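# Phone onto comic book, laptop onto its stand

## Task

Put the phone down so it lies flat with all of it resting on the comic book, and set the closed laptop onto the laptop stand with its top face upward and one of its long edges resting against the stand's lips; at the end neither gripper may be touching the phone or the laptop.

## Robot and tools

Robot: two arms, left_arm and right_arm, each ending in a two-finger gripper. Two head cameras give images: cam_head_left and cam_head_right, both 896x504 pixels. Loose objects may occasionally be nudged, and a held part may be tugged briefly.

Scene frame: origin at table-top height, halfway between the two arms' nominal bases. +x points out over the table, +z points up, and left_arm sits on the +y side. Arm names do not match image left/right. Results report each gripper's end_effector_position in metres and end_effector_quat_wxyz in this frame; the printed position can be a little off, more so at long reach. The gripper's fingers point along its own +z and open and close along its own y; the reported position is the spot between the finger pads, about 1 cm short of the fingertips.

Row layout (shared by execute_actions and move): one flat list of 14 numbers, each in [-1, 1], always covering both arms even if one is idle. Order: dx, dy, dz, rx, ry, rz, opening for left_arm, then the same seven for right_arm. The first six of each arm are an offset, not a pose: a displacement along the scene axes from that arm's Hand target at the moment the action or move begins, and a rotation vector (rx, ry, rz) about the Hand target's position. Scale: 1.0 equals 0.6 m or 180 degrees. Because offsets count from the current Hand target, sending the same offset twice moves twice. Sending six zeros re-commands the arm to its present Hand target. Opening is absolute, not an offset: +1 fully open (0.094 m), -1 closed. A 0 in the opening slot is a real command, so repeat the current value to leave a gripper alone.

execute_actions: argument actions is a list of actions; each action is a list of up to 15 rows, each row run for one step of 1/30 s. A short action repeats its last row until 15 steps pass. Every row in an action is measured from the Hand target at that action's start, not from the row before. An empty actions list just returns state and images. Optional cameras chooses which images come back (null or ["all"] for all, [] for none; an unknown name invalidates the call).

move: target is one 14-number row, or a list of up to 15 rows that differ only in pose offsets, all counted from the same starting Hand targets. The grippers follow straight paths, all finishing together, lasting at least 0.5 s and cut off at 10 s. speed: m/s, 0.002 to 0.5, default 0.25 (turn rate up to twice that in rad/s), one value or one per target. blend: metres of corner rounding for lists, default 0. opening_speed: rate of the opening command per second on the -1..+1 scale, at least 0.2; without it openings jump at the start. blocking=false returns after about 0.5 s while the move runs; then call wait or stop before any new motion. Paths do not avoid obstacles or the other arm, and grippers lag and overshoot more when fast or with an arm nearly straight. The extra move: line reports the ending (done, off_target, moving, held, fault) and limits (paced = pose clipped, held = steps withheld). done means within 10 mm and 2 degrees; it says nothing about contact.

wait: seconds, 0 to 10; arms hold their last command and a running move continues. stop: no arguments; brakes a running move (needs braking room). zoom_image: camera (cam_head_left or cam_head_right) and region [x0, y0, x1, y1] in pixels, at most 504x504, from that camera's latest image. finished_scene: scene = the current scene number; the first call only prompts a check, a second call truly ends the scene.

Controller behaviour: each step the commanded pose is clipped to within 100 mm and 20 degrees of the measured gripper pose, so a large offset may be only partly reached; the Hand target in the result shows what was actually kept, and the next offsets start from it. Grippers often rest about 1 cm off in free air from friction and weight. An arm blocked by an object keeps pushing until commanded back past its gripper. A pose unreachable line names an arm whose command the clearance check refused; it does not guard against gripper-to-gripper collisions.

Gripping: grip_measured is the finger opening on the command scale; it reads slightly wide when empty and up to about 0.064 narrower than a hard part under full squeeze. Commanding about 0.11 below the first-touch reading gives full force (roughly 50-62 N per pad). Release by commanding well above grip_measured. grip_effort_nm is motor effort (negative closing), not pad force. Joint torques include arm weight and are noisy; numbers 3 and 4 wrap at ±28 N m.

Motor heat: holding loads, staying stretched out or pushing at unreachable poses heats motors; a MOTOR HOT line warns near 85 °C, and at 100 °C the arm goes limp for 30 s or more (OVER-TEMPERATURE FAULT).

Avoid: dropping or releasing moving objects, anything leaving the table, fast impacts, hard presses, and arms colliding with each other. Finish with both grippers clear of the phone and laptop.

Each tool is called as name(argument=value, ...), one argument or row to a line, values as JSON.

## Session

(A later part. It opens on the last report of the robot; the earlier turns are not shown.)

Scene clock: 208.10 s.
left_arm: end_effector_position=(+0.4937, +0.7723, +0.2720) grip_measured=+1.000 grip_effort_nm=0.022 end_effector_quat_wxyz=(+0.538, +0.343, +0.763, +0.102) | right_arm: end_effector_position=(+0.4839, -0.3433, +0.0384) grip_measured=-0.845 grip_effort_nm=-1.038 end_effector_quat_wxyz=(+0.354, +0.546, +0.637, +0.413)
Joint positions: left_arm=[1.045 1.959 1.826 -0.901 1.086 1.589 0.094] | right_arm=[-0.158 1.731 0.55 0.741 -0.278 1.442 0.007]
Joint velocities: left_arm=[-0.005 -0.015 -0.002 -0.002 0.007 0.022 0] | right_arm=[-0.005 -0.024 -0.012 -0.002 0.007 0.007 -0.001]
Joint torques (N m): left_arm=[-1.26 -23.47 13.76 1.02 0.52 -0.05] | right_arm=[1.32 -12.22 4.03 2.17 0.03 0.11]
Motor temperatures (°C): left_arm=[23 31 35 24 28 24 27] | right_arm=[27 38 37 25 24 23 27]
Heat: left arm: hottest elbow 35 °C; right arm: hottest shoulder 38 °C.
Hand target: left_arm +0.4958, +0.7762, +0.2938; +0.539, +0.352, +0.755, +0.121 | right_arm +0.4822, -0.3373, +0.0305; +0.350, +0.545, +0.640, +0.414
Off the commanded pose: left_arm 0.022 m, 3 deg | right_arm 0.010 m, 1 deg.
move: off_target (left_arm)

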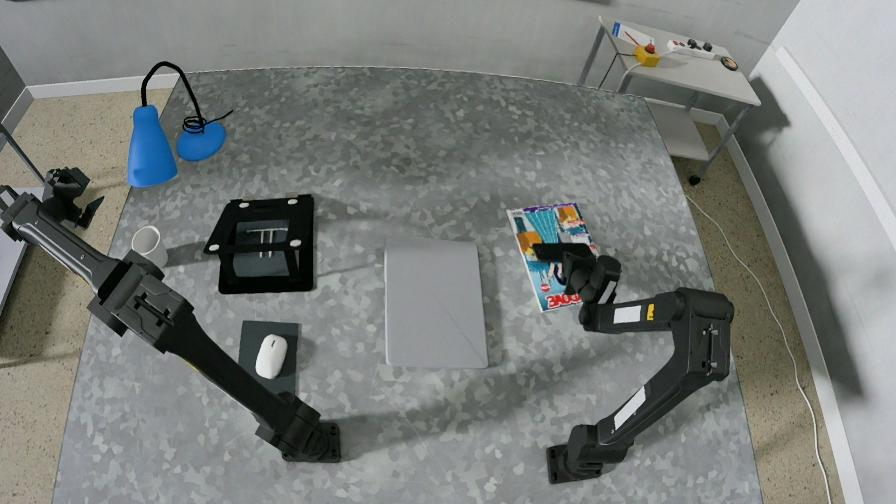

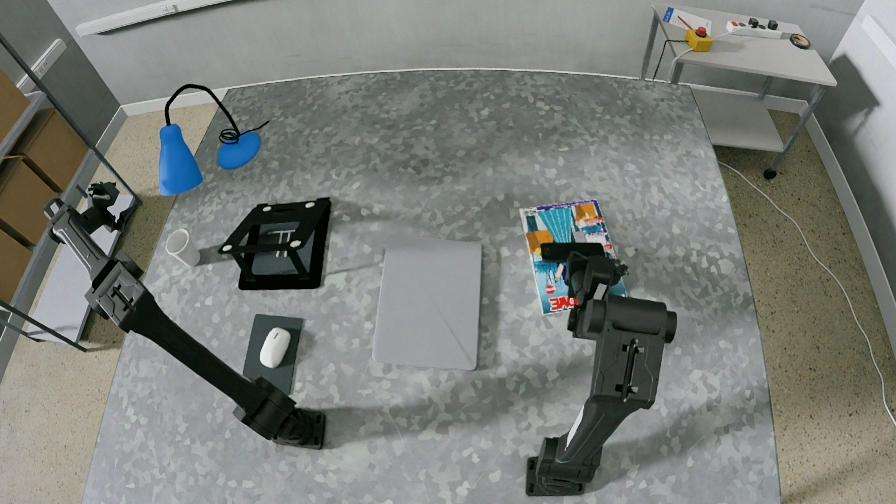

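move(
  target=[0,0,0,0,0,0,1, 0.0,0.0,-0.015,0,0,0.0,-1],
  speed=0.04,
)

zoom_image(
  camera="cam_head_left",
  region=[520, 220, 630, 300],
)

zoom_image(
  camera="cam_head_right",
  region=[520, 220, 630, 300],
)

Scene clock: 212.73 s.
left_arm: end_effector_position=(+0.4937, +0.7723, +0.2720) grip_measured=+1.000 grip_effort_nm=0.022 end_effector_quat_wxyz=(+0.538, +0.343, +0.763, +0.102) | right_arm: end_effector_position=(+0.4859, -0.3436, +0.0361) grip_measured=-0.845 grip_effort_nm=-1.038 end_effector_quat_wxyz=(+0.359, +0.544, +0.632, +0.418)
Joint positions: left_arm=[1.045 1.959 1.826 -0.901 1.086 1.589 0.094] | right_arm=[-0.158 1.754 0.55 0.783 -0.278 1.449 0.007]
Joint velocities: left_arm=[-0.005 -0.015 0.012 0.002 -0.022 -0.051 0] | right_arm=[-0.015 -0.015 -0.007 -0.007 -0.081 0.095 0]
Joint torques (N m): left_arm=[-0.5 -23.71 13.79 1.06 0.52 -0.05] | right_arm=[1.26 -11.34 3.78 2.04 0.03 0.05]
Motor temperatures (°C): left_arm=[23 31 35 24 28 24 27] | right_arm=[27 37 37 25 24 23 27]
Heat: left arm: hottest elbow 35 °C; right arm: hottest shoulder 37 °C.
Hand target: left_arm +0.4958, +0.7762, +0.2938; +0.539, +0.352, +0.755, +0.121 | right_arm +0.4820, -0.3372, +0.0214; +0.350, +0.545, +0.640, +0.414
Off the commanded pose: left_arm 0.022 m, 3 deg | right_arm 0.016 m, 1 deg.
move: off_target (left_arm, right_arm)

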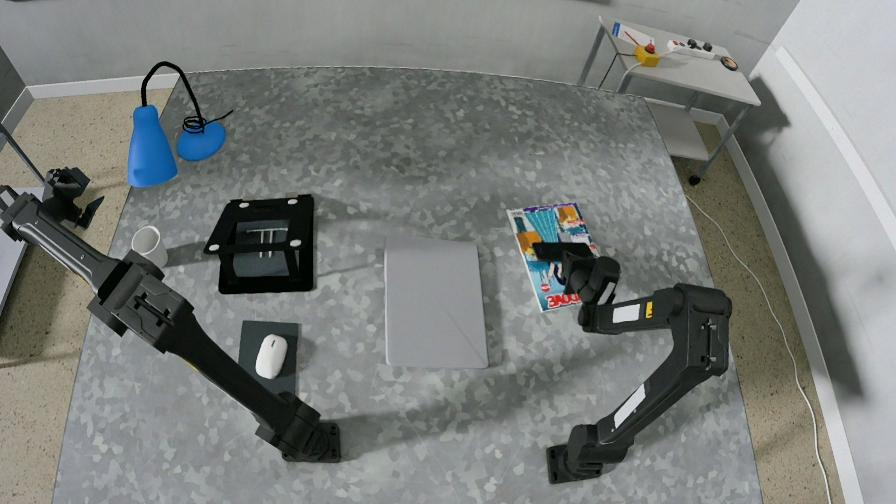

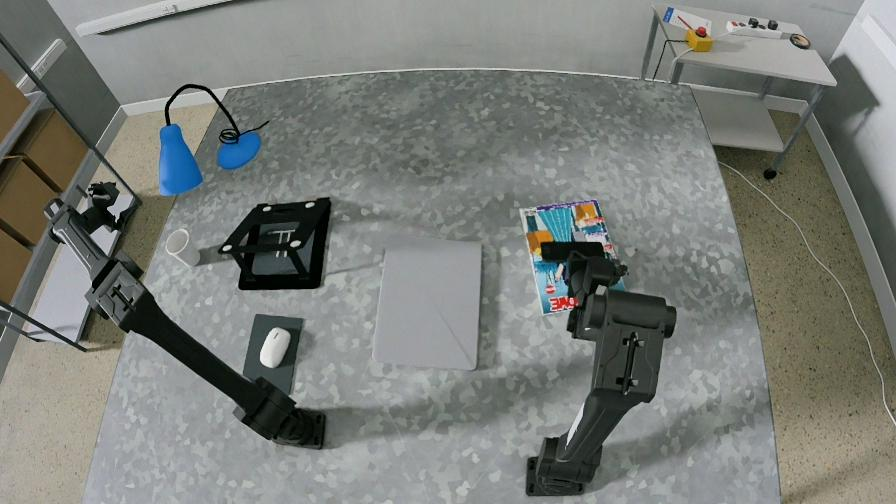

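Scaled by 4.582.

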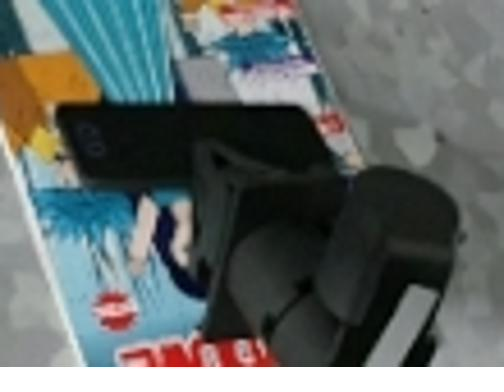

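Scaled by 4.582.

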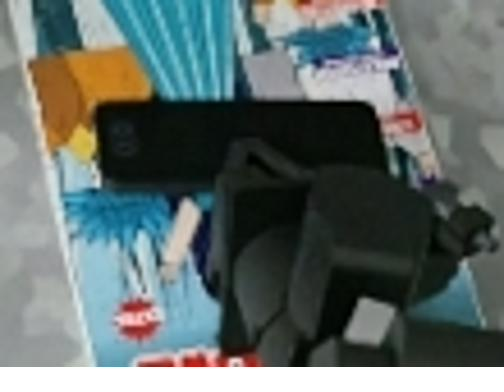

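move(
  target=[0,0,0,0,0,0,1, 0.0,0.0,0.01,0,0,0.0,-0.1],
  speed=0.04,
  opening_speed=0.3,
)

zoom_image(
  camera="cam_head_left",
  region=[520, 220, 630, 300],
)

zoom_image(
  camera="cam_head_right",
  region=[520, 220, 630, 300],
)

Scene clock: 225.20 s.
left_arm: end_effector_position=(+0.4937, +0.7723, +0.2720) grip_measured=+1.000 grip_effort_nm=0.027 end_effector_quat_wxyz=(+0.538, +0.343, +0.763, +0.102) | right_arm: end_effector_position=(+0.4857, -0.3435, +0.0356) grip_measured=-0.102 grip_effort_nm=0.066 end_effector_quat_wxyz=(+0.359, +0.545, +0.633, +0.417)
Joint positions: left_arm=[1.045 1.959 1.826 -0.901 1.086 1.589 0.094] | right_arm=[-0.158 1.754 0.55 0.781 -0.278 1.449 0.042]
Joint velocities: left_arm=[-0.015 -0.015 -0.027 0.017 -0.066 -0.051 0] | right_arm=[0.005 -0.015 0.002 0.002 -0.022 -0.007 0]
Joint torques (N m): left_arm=[-1.14 -23.53 13.61 1.22 0.51 -0.02] | right_arm=[1.38 -13.27 3.84 1.37 0.02 0.04]
Motor temperatures (°C): left_arm=[23 31 36 24 28 24 27] | right_arm=[27 37 35 25 24 23 27]
Heat: left arm: hottest elbow 36 °C; right arm: hottest shoulder 37 °C.
Hand target: left_arm +0.4958, +0.7762, +0.2938; +0.539, +0.352, +0.755, +0.121 | right_arm +0.4821, -0.3371, +0.0275; +0.350, +0.545, +0.640, +0.414
Off the commanded pose: left_arm 0.022 m, 3 deg | right_arm 0.011 m, 1 deg.
move: off_target (left_arm, right_arm)

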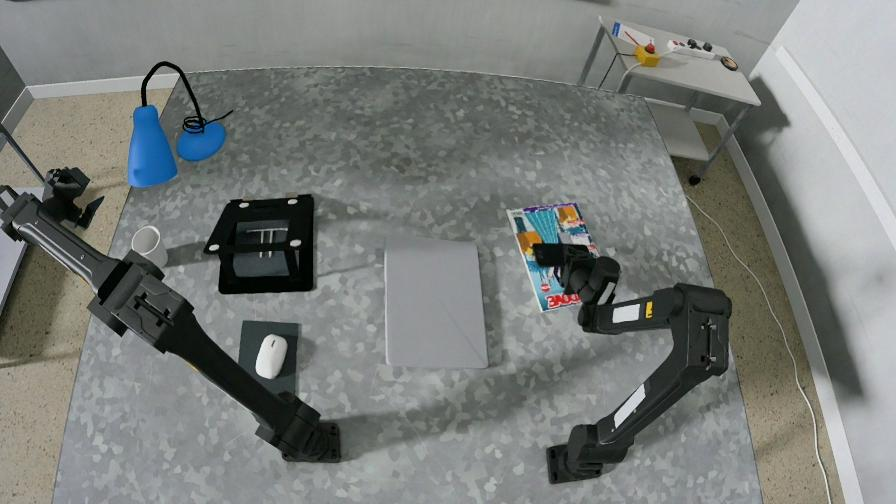

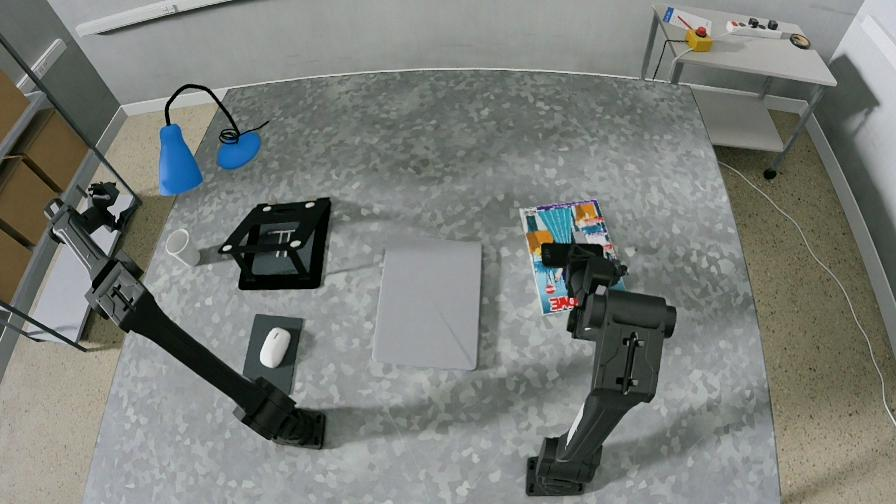

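Scaled by 4.582.

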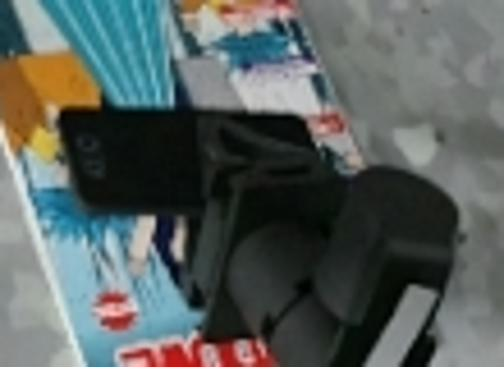

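Scaled by 4.582.

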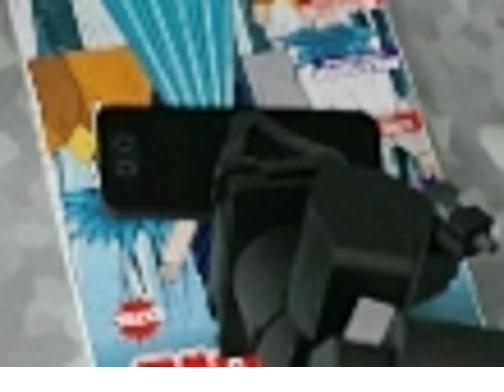

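move(
  target=[0,0,0,0,0,0,1, -0.115,-0.017,0.01,0,0,0.0,-0.1],
  speed=0.06,
)

zoom_image(
  camera="cam_head_left",
  region=[520, 220, 630, 300],
)

zoom_image(
  camera="cam_head_right",
  region=[520, 220, 630, 300],
)

Scene clock: 230.87 s.
left_arm: end_effector_position=(+0.4937, +0.7723, +0.2720) grip_measured=+1.000 grip_effort_nm=0.022 end_effector_quat_wxyz=(+0.538, +0.343, +0.763, +0.102) | right_arm: end_effector_position=(+0.4201, -0.3415, +0.0340) grip_measured=-0.101 grip_effort_nm=0.066 end_effector_quat_wxyz=(+0.346, +0.543, +0.641, +0.417)
Joint positions: left_arm=[1.045 1.959 1.826 -0.901 1.086 1.589 0.094] | right_arm=[-0.196 1.653 0.381 0.82 -0.331 1.423 0.042]
Joint velocities: left_arm=[-0.005 0.005 -0.012 -0.007 -0.051 -0.007 0] | right_arm=[-0.005 -0.015 -0.007 -0.012 -0.066 -0.066 0]
Joint torques (N m): left_arm=[-0.97 -23.59 13.82 1.11 0.53 -0.04] | right_arm=[-0.38 -12.34 2.45 1.76 -0.08 0]
Motor temperatures (°C): left_arm=[23 31 36 24 28 24 27] | right_arm=[27 36 35 25 24 23 27]
Heat: left arm: hottest elbow 36 °C; right arm: hottest shoulder 36 °C.
Hand target: left_arm +0.4958, +0.7762, +0.2938; +0.539, +0.352, +0.755, +0.121 | right_arm +0.4132, -0.3463, +0.0346; +0.351, +0.544, +0.640, +0.414
Off the commanded pose: left_arm 0.022 m, 3 deg | right_arm 0.009 m, 1 deg.
move: off_target (left_arm)

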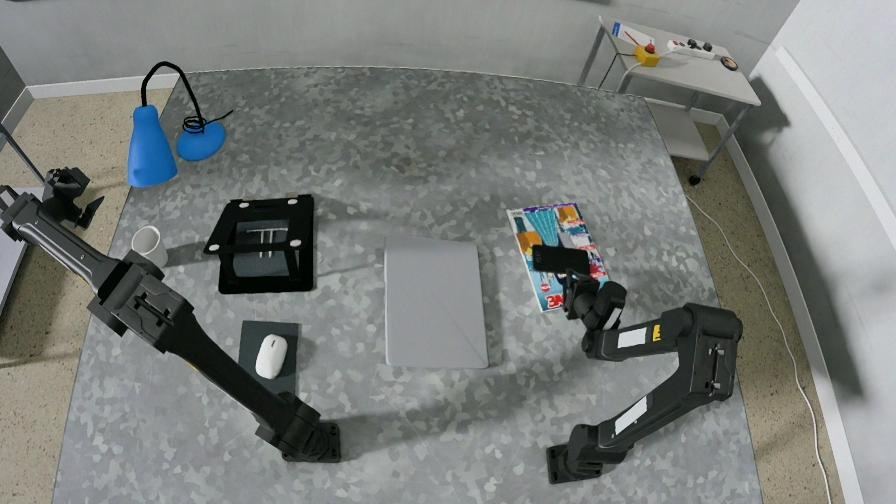

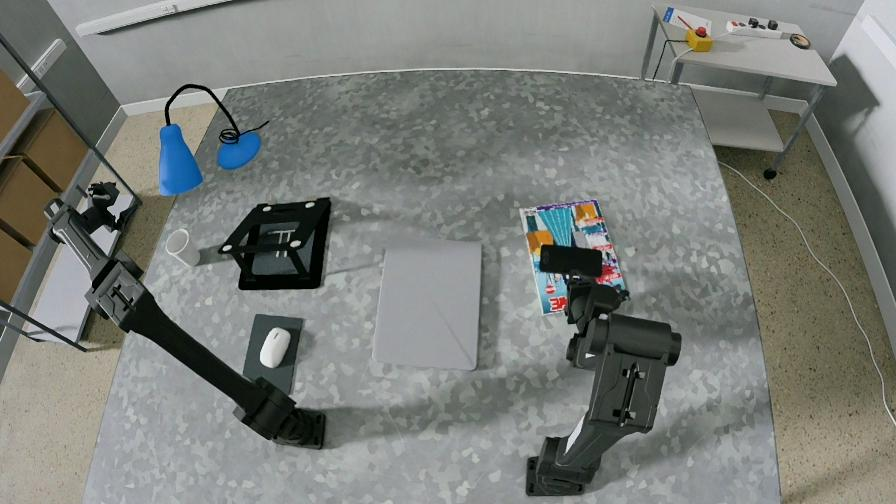

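Scaled by 4.582.

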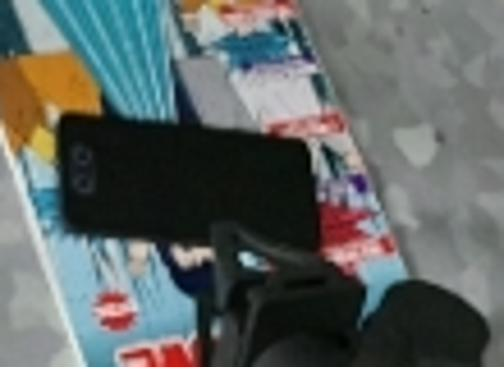

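Scaled by 4.582.

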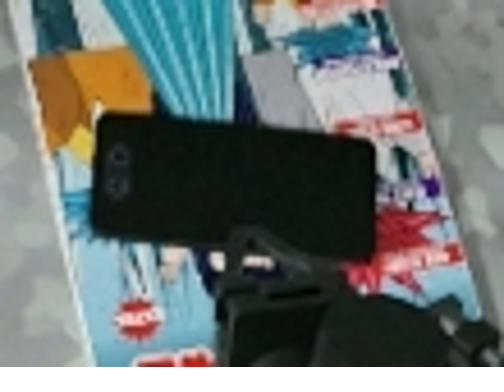

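move(
  target=[
    [0,0,0,0,0,0,1, -0.1,-0.02,0.01,0,0,0.0,-0.1],
    [0,0,0,0,0,0,1, -0.15,-0.08,0.25,0,0,0.0,-0.1],
  ],
  speed=0.15,
)

zoom_image(
  camera="cam_head_left",
  region=[490, 180, 660, 330],
)

zoom_image(
  camera="cam_head_right",
  region=[490, 180, 660, 330],
)

zoom_image(
  camera="cam_head_right",
  region=[350, 220, 510, 390],
)

Scene clock: 237.00 s.
left_arm: end_effector_position=(+0.4937, +0.7723, +0.2720) grip_measured=+1.000 grip_effort_nm=0.022 end_effector_quat_wxyz=(+0.538, +0.343, +0.763, +0.102) | right_arm: end_effector_position=(+0.3098, -0.3821, +0.1533) grip_measured=-0.101 grip_effort_nm=0.066 end_effector_quat_wxyz=(+0.324, +0.558, +0.644, +0.411)
Joint positions: left_arm=[1.045 1.959 1.826 -0.901 1.086 1.589 0.094] | right_arm=[-0.49 0.827 0.325 -0.073 -0.59 1.272 0.042]
Joint velocities: left_arm=[-0.005 -0.005 -0.012 -0.007 -0.022 -0.007 0] | right_arm=[-0.005 0.005 0.007 -0.007 0.007 -0.037 0]
Joint torques (N m): left_arm=[-1.08 -23.88 13.82 1.11 0.53 0.01] | right_arm=[-0.38 -4.37 12.88 1.18 -0.23 0.09]
Motor temperatures (°C): left_arm=[23 31 36 24 28 24 27] | right_arm=[27 36 35 25 24 23 26]
Heat: left arm: hottest elbow 36 °C; right arm: hottest shoulder 36 °C.
Hand target: left_arm +0.4958, +0.7762, +0.2938; +0.539, +0.352, +0.755, +0.121 | right_arm +0.3245, -0.3944, +0.1855; +0.351, +0.544, +0.640, +0.414
Off the commanded pose: left_arm 0.022 m, 3 deg | right_arm 0.036 m, 3 deg.
move: off_target (left_arm, right_arm)

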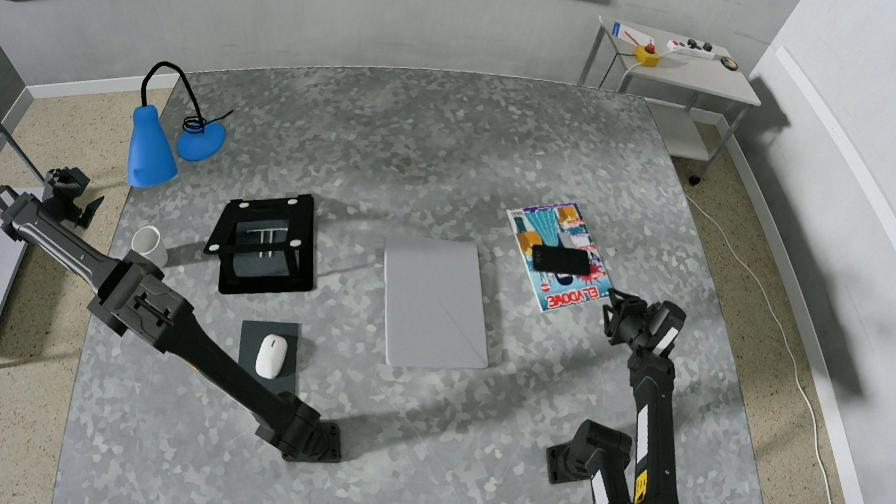

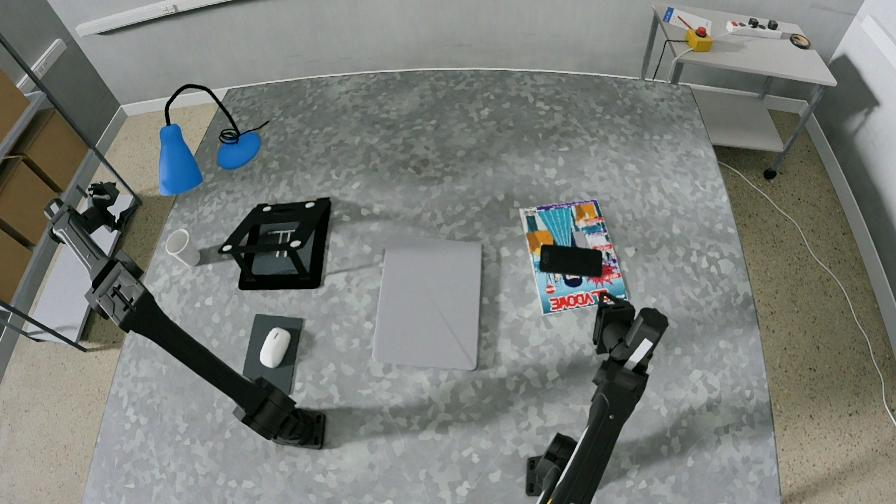

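Scaled by 2.965.

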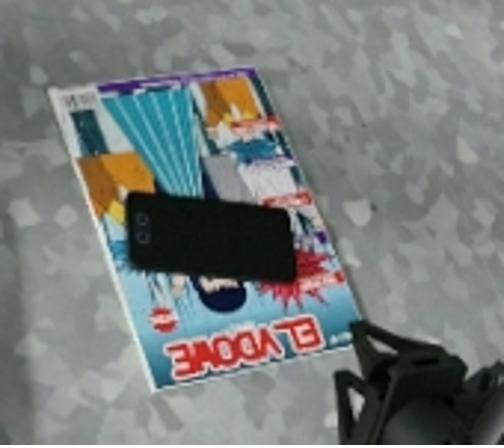

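Scaled by 2.965.

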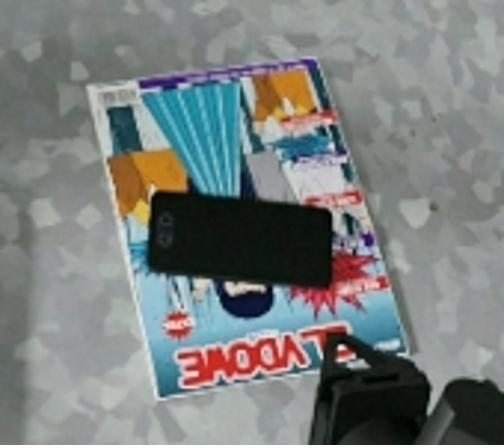

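Scaled by 2.965.

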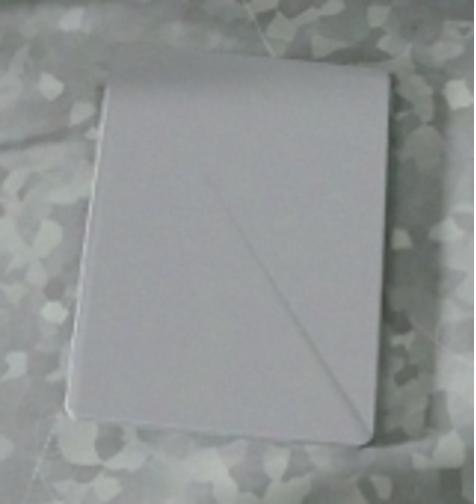

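zoom_image(
  camera="cam_head_left",
  region=[375, 330, 425, 380],
)

zoom_image(
  camera="cam_head_left",
  region=[445, 325, 505, 385],
)

zoom_image(
  camera="cam_head_left",
  region=[370, 220, 500, 270],
)

zoom_image(
  camera="cam_head_right",
  region=[440, 325, 500, 385],
)

Scaled by 10.080.

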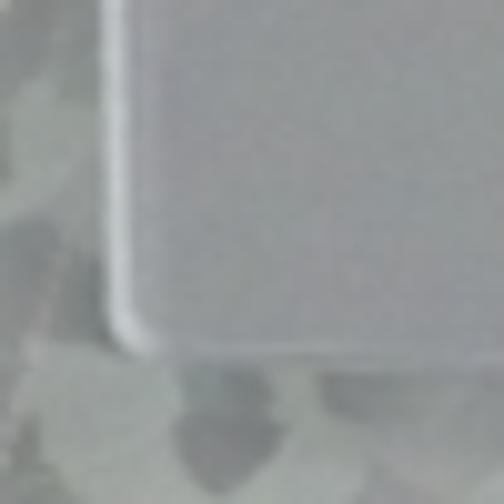

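Scaled by 8.400.

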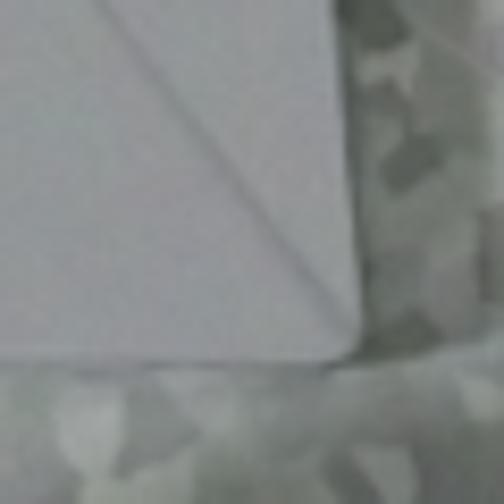

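Scaled by 3.877.

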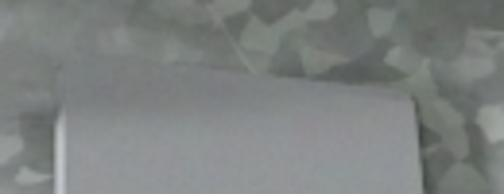

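Scaled by 8.400.

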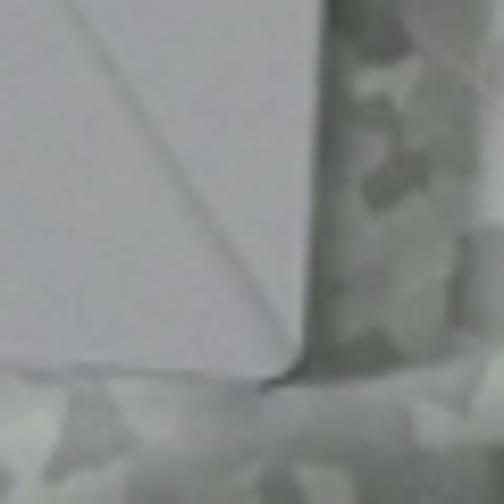

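execute_actions(
  actions=[],
)

Scene clock: 302.00 s.
left_arm: end_effector_position=(+0.4937, +0.7723, +0.2720) grip_measured=+1.000 grip_effort_nm=0.022 end_effector_quat_wxyz=(+0.538, +0.343, +0.763, +0.102) | right_arm: end_effector_position=(+0.3098, -0.3821, +0.1532) grip_measured=-0.101 grip_effort_nm=0.066 end_effector_quat_wxyz=(+0.324, +0.558, +0.644, +0.411)
Joint positions: left_arm=[1.045 1.959 1.826 -0.901 1.086 1.589 0.094] | right_arm=[-0.49 0.827 0.325 -0.073 -0.59 1.271 0.042]
Joint velocities: left_arm=[-0.005 -0.005 -0.007 0.012 -0.037 -0.007 0] | right_arm=[-0.024 0.005 0.007 -0.002 -0.037 -0.007 0]
Joint torques (N m): left_arm=[-1.08 -23.24 13.78 0.91 0.46 -0.01] | right_arm=[-0.26 -4.42 12.89 1.03 -0.22 0.02]
Motor temperatures (°C): left_arm=[23 32 36 24 28 24 27] | right_arm=[27 32 45 25 24 23 26]
Heat: left arm: hottest elbow 36 °C; right arm: hottest elbow 45 °C.
Hand target: left_arm +0.4958, +0.7762, +0.2938; +0.539, +0.352, +0.755, +0.121 | right_arm +0.3245, -0.3943, +0.1855; +0.351, +0.544, +0.640, +0.414
Tool commands: left_gripper/opening=+1.0 right_gripper/opening=-0.1
Off the commanded pose: left_arm 0.022 m, 3 deg | right_arm 0.036 m, 3 deg.

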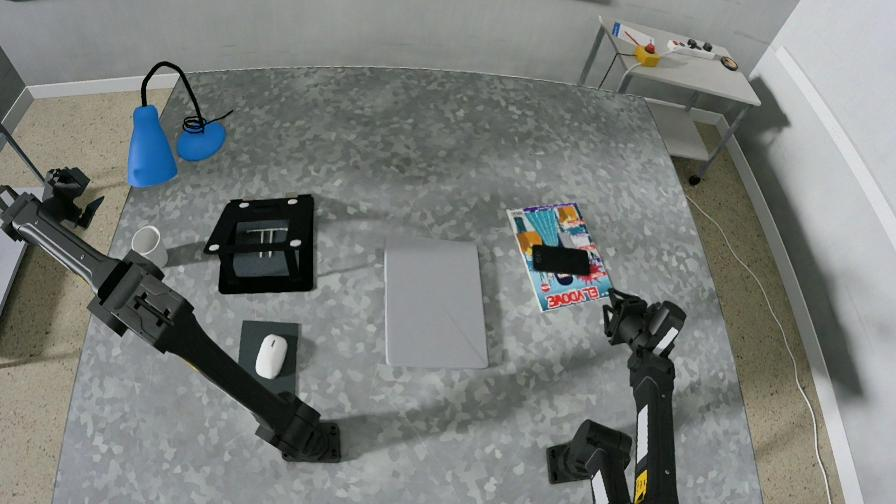

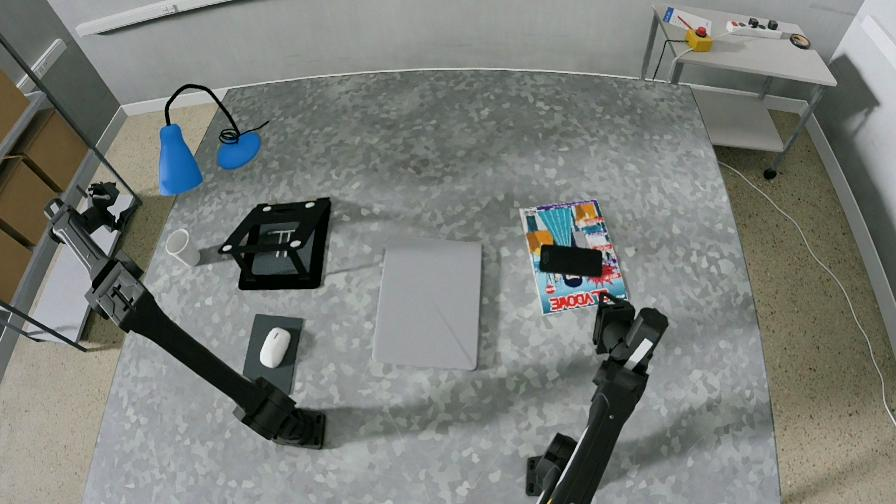

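zoom_image(
  camera="cam_head_left",
  region=[120, 160, 340, 320],
)

zoom_image(
  camera="cam_head_right",
  region=[150, 160, 370, 320],
)

zoom_image(
  camera="cam_head_left",
  region=[360, 220, 520, 390],
)

zoom_image(
  camera="cam_head_right",
  region=[350, 220, 510, 390],
)

Scaled by 2.291.

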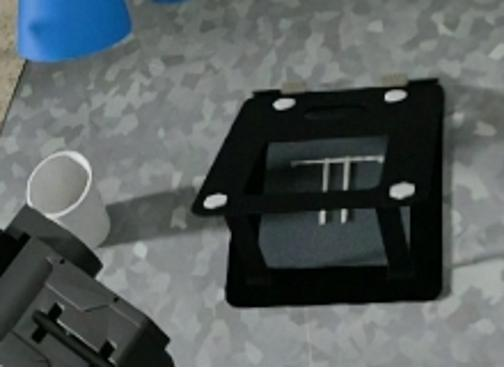

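Scaled by 2.291.

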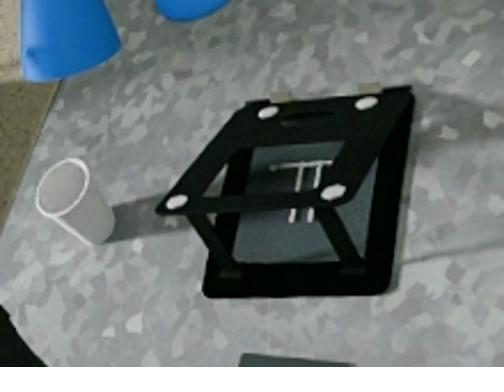

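Scaled by 2.965.

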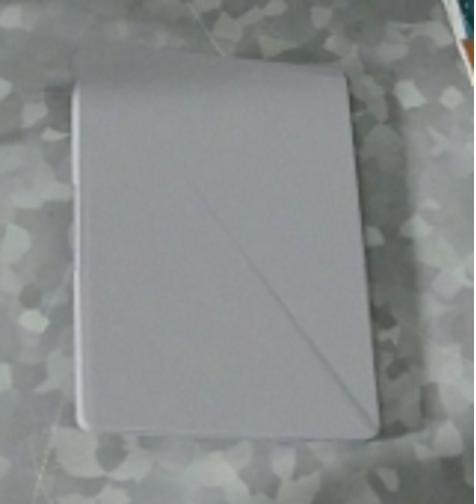

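Scaled by 2.965.

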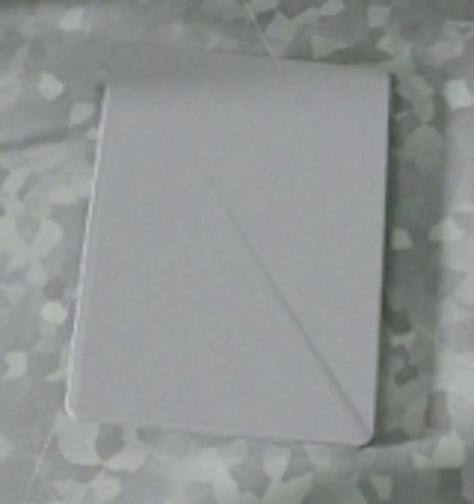

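move(
  target=[0,0,0,0,0,0,1, 0.2925,0.3157,0.04,-0.3007,0.2549,0.395,-1],
  opening_speed=1,
)

Scene clock: 406.43 s.
left_arm: end_effector_position=(+0.4937, +0.7723, +0.2720) grip_measured=+1.000 grip_effort_nm=0.027 end_effector_quat_wxyz=(+0.538, +0.343, +0.763, +0.102) | right_arm: end_effector_position=(+0.4873, -0.2136, +0.1972) grip_measured=-0.992 grip_effort_nm=-0.442 end_effector_quat_wxyz=(-0.013, +0.011, +1.000, +0.009)
Joint positions: left_arm=[1.045 1.959 1.826 -0.901 1.086 1.589 0.094] | right_arm=[0.176 1.738 1.608 -1.463 -0.022 0.202 0]
Joint velocities: left_arm=[-0.005 -0.015 -0.002 0.002 -0.022 0.051 0] | right_arm=[-0.005 0.005 -0.007 -0.007 0.007 0.007 0]
Joint torques (N m): left_arm=[-1.38 -23.53 13.65 1.22 0.46 0] | right_arm=[1.14 -17.03 12.7 -0.25 0.11 0.12]
Motor temperatures (°C): left_arm=[23 32 37 24 28 24 26] | right_arm=[27 31 49 25 24 23 25]
Heat: left arm: hottest elbow 37 °C; right arm: hottest elbow 49 °C.
Hand target: left_arm +0.4958, +0.7762, +0.2938; +0.539, +0.352, +0.755, +0.121 | right_arm +0.5048, -0.2065, +0.2050; -0.003, +0.003, +1.000, +0.010
Off the commanded pose: left_arm 0.022 m, 3 deg | right_arm 0.020 m, 2 deg.
move: off_target (left_arm, right_arm)

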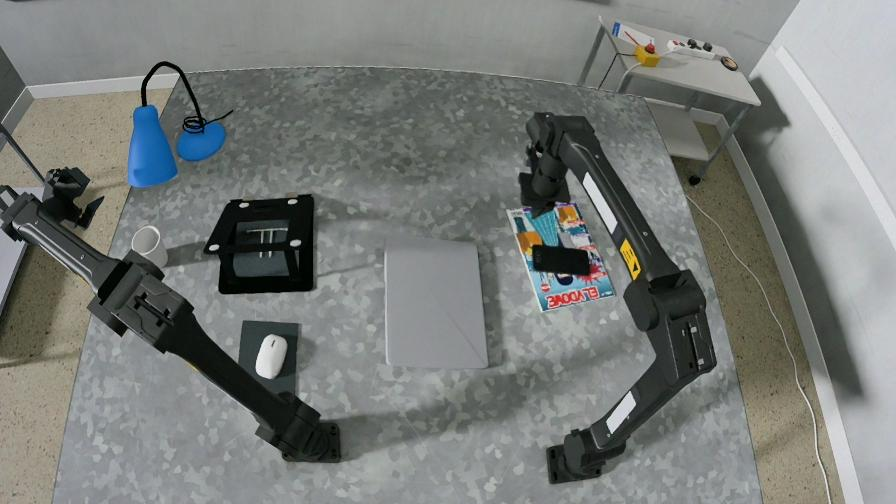

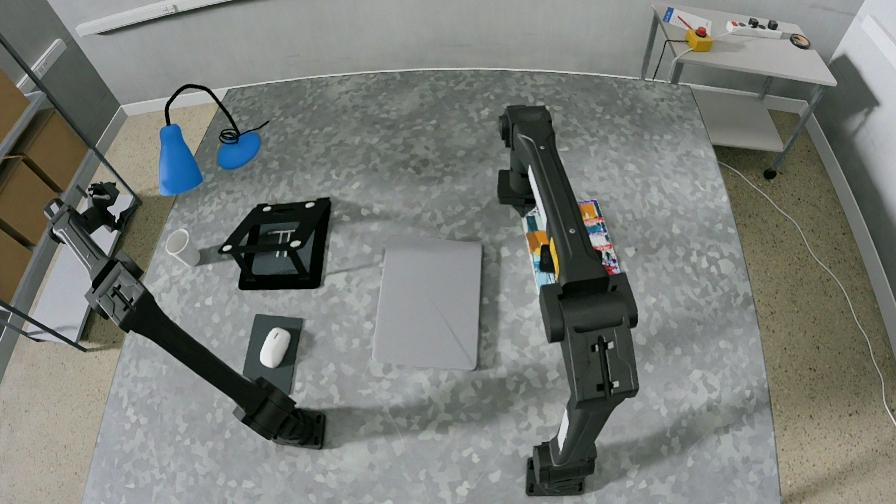

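move(
  target=[0,0,0,0,0,0,1, 0.008,0.035,-0.292,0,0,0,-1],
  speed=0.2,
)

Scene clock: 410.47 s.
left_arm: end_effector_position=(+0.4937, +0.7723, +0.2720) grip_measured=+1.000 grip_effort_nm=0.022 end_effector_quat_wxyz=(+0.538, +0.343, +0.763, +0.102) | right_arm: end_effector_position=(+0.5109, -0.1942, +0.0439) grip_measured=-0.992 grip_effort_nm=-0.442 end_effector_quat_wxyz=(+0.005, +0.005, +1.000, +0.012)
Joint positions: left_arm=[1.045 1.959 1.826 -0.901 1.086 1.589 0.094] | right_arm=[0.203 1.903 1.422 -1.074 -0.022 0.218 0]
Joint velocities: left_arm=[-0.005 -0.015 -0.002 0.007 0.022 0.007 0] | right_arm=[0.005 -0.005 -0.002 -0.002 0.037 0.051 0]
Joint torques (N m): left_arm=[-1.49 -23.06 13.9 1.14 0.54 -0.07] | right_arm=[1.38 -19.43 6.98 0.5 0.1 0.21]
Motor temperatures (°C): left_arm=[23 32 37 24 28 24 26] | right_arm=[27 32 48 25 24 23 25]
Heat: left arm: hottest elbow 37 °C; right arm: hottest elbow 48 °C.
Hand target: left_arm +0.4958, +0.7762, +0.2938; +0.539, +0.352, +0.755, +0.121 | right_arm +0.5082, -0.1883, +0.0293; -0.003, +0.003, +1.000, +0.010
Off the commanded pose: left_arm 0.022 m, 3 deg | right_arm 0.017 m, 1 deg.
move: off_target (left_arm, right_arm)

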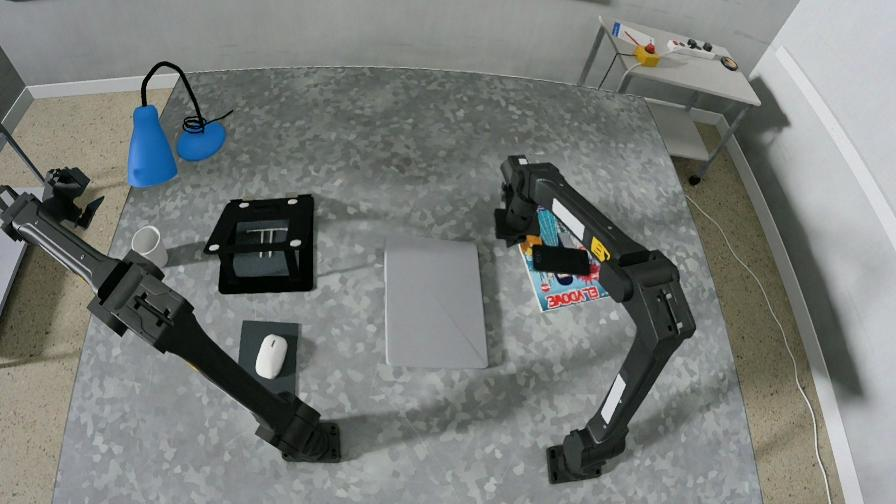

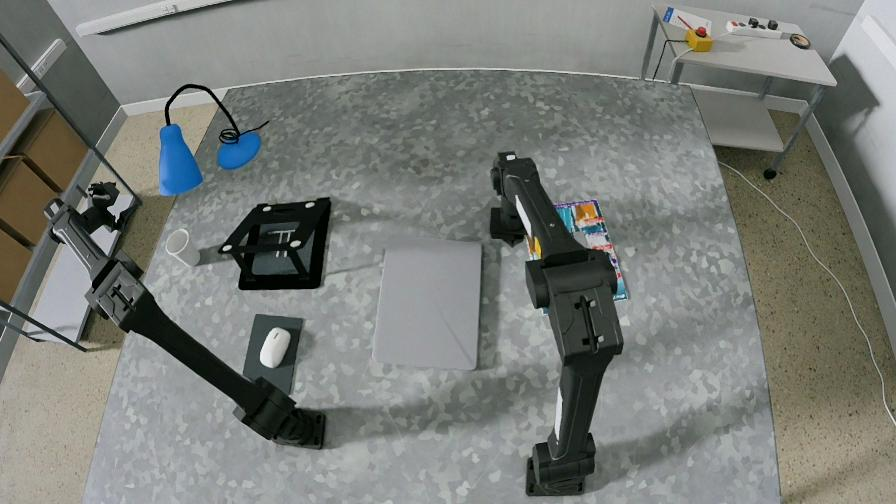

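zoom_image(
  camera="cam_head_left",
  region=[440, 130, 580, 290],
)

zoom_image(
  camera="cam_head_right",
  region=[430, 130, 570, 290],
)

Scaled by 3.150.

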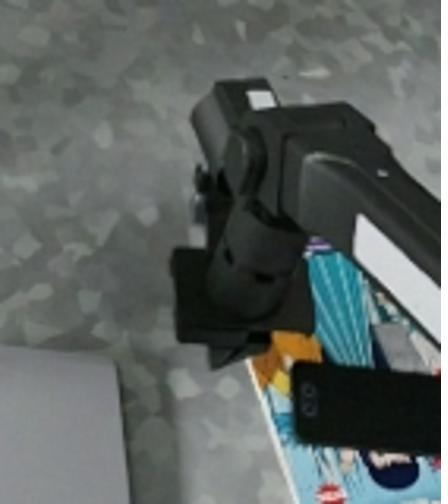

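Scaled by 3.150.

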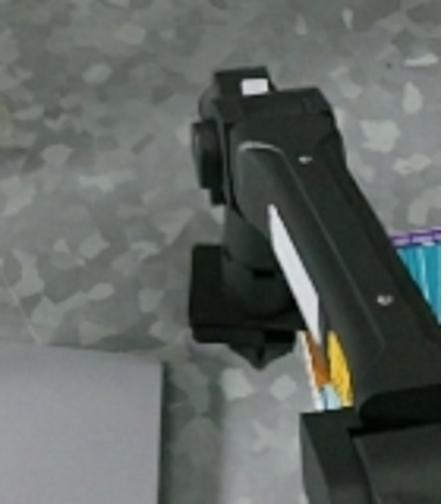

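move(
  target=[
    [0,0,0,0,0,0,1, 0.003,0.005,-0.034,0,0,0,-1],
    [0,0,0,0,0,0,1, 0.011,0.064,-0.034,0,0,0,-1],
    [0,0,0,0,0,0,1, 0.053,0.159,-0.034,0,0,0,-1],
    [0,0,0,0,0,0,1, 0.075,0.26,-0.034,0,0,0,-1],
  ],
  speed=0.08,
  blend=0.02,
)

Scene clock: 421.47 s.
left_arm: end_effector_position=(+0.4937, +0.7723, +0.2720) grip_measured=+1.000 grip_effort_nm=0.022 end_effector_quat_wxyz=(+0.538, +0.343, +0.763, +0.102) | right_arm: end_effector_position=(+0.5489, -0.0549, +0.0166) grip_measured=-0.992 grip_effort_nm=-0.437 end_effector_quat_wxyz=(-0.001, +0.011, +1.000, +0.007)
Joint positions: left_arm=[1.045 1.959 1.826 -0.901 1.086 1.589 0.094] | right_arm=[0.41 2.131 1.72 -1.155 -0.013 0.437 0]
Joint velocities: left_arm=[-0.005 -0.005 -0.007 -0.012 0.022 -0.007 0] | right_arm=[-0.015 -0.005 -0.002 0.007 0.022 -0.037 -0.001]
Joint torques (N m): left_arm=[-1.73 -23.36 13.89 1.11 0.53 0.01] | right_arm=[2.37 -20.66 11.28 -0.18 -0.21 0.25]
Motor temperatures (°C): left_arm=[23 33 37 24 28 24 26] | right_arm=[27 32 46 25 24 23 25]
Heat: left arm: hottest elbow 37 °C; right arm: hottest elbow 46 °C.
Hand target: left_arm +0.4958, +0.7762, +0.2938; +0.539, +0.352, +0.755, +0.121 | right_arm +0.5542, -0.0329, +0.0060; -0.005, +0.003, +1.000, +0.009
Off the commanded pose: left_arm 0.022 m, 3 deg | right_arm 0.024 m, 1 deg.
move: off_target (left_arm, right_arm); blend cut to 0.0105 m at target 1, 0.0179 m at target 2

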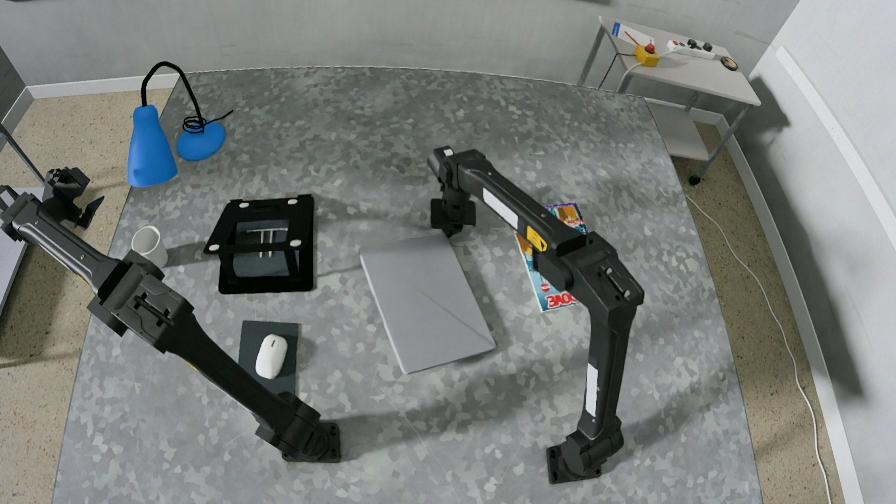

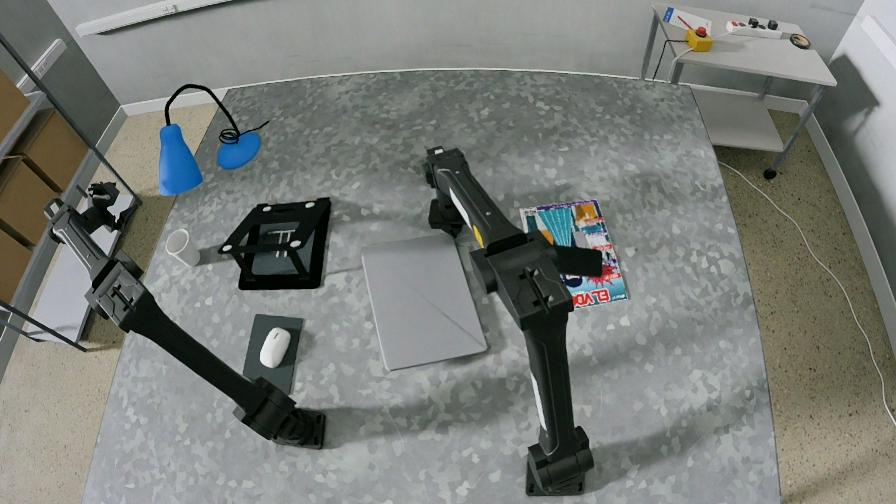

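move(
  target=[
    [0,0,0,0,0,0,1, -0.01,0.122,0,0,0,0,-1],
    [0,0,0,0,0,0,1, -0.057,0.247,0,0,0,0,-1],
  ],
  speed=0.08,
  blend=0.03,
)

Scene clock: 429.10 s.
left_arm: end_effector_position=(+0.4937, +0.7723, +0.2720) grip_measured=+1.000 grip_effort_nm=0.027 end_effector_quat_wxyz=(+0.538, +0.343, +0.763, +0.102) | right_arm: end_effector_position=(+0.5252, +0.0967, +0.0199) grip_measured=-0.992 grip_effort_nm=-0.437 end_effector_quat_wxyz=(+0.006, +0.010, +1.000, +0.011)
Joint positions: left_arm=[1.045 1.959 1.826 -0.901 1.086 1.589 0.094] | right_arm=[0.628 2.268 1.973 -1.253 -0.011 0.653 0]
Joint velocities: left_arm=[-0.005 -0.005 -0.002 -0.007 -0.007 -0.007 0] | right_arm=[-0.005 -0.015 -0.002 0.017 -0.007 0.022 0]
Joint torques (N m): left_arm=[-0.85 -23.59 13.79 1.05 0.51 -0.05] | right_arm=[2.14 -23.18 11.41 -0.27 -0.28 0.16]
Motor temperatures (°C): left_arm=[23 33 37 24 28 24 26] | right_arm=[27 34 46 25 24 23 25]
Heat: left arm: hottest elbow 37 °C; right arm: hottest elbow 46 °C.
Hand target: left_arm +0.4958, +0.7762, +0.2938; +0.539, +0.352, +0.755, +0.121 | right_arm +0.5212, +0.1157, +0.0036; -0.006, +0.003, +1.000, +0.009
Off the commanded pose: left_arm 0.022 m, 3 deg | right_arm 0.024 m, 1 deg.
move: off_target (left_arm, right_arm)

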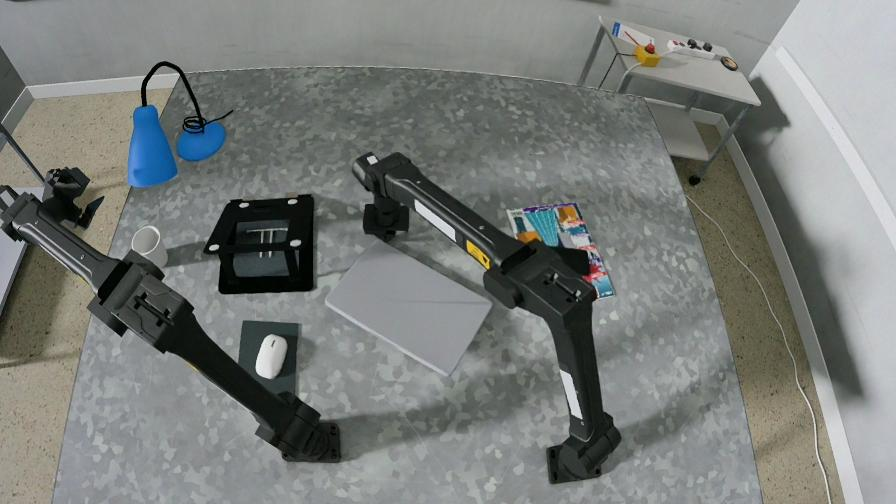

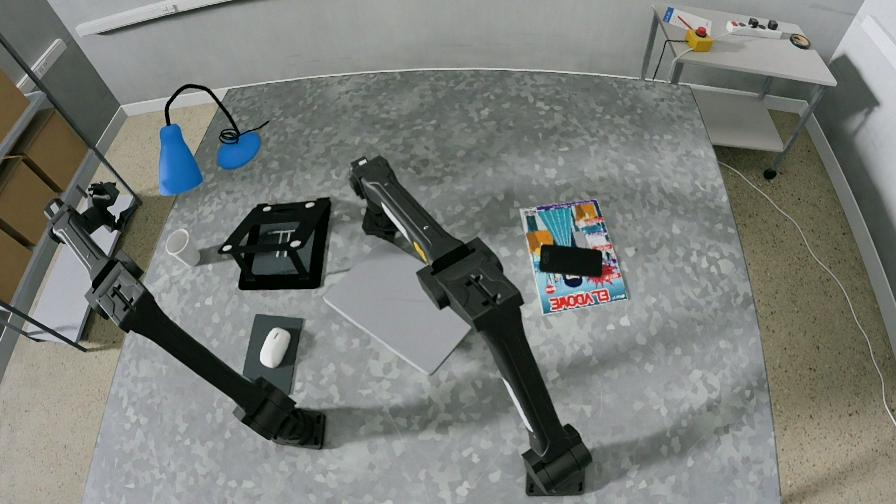

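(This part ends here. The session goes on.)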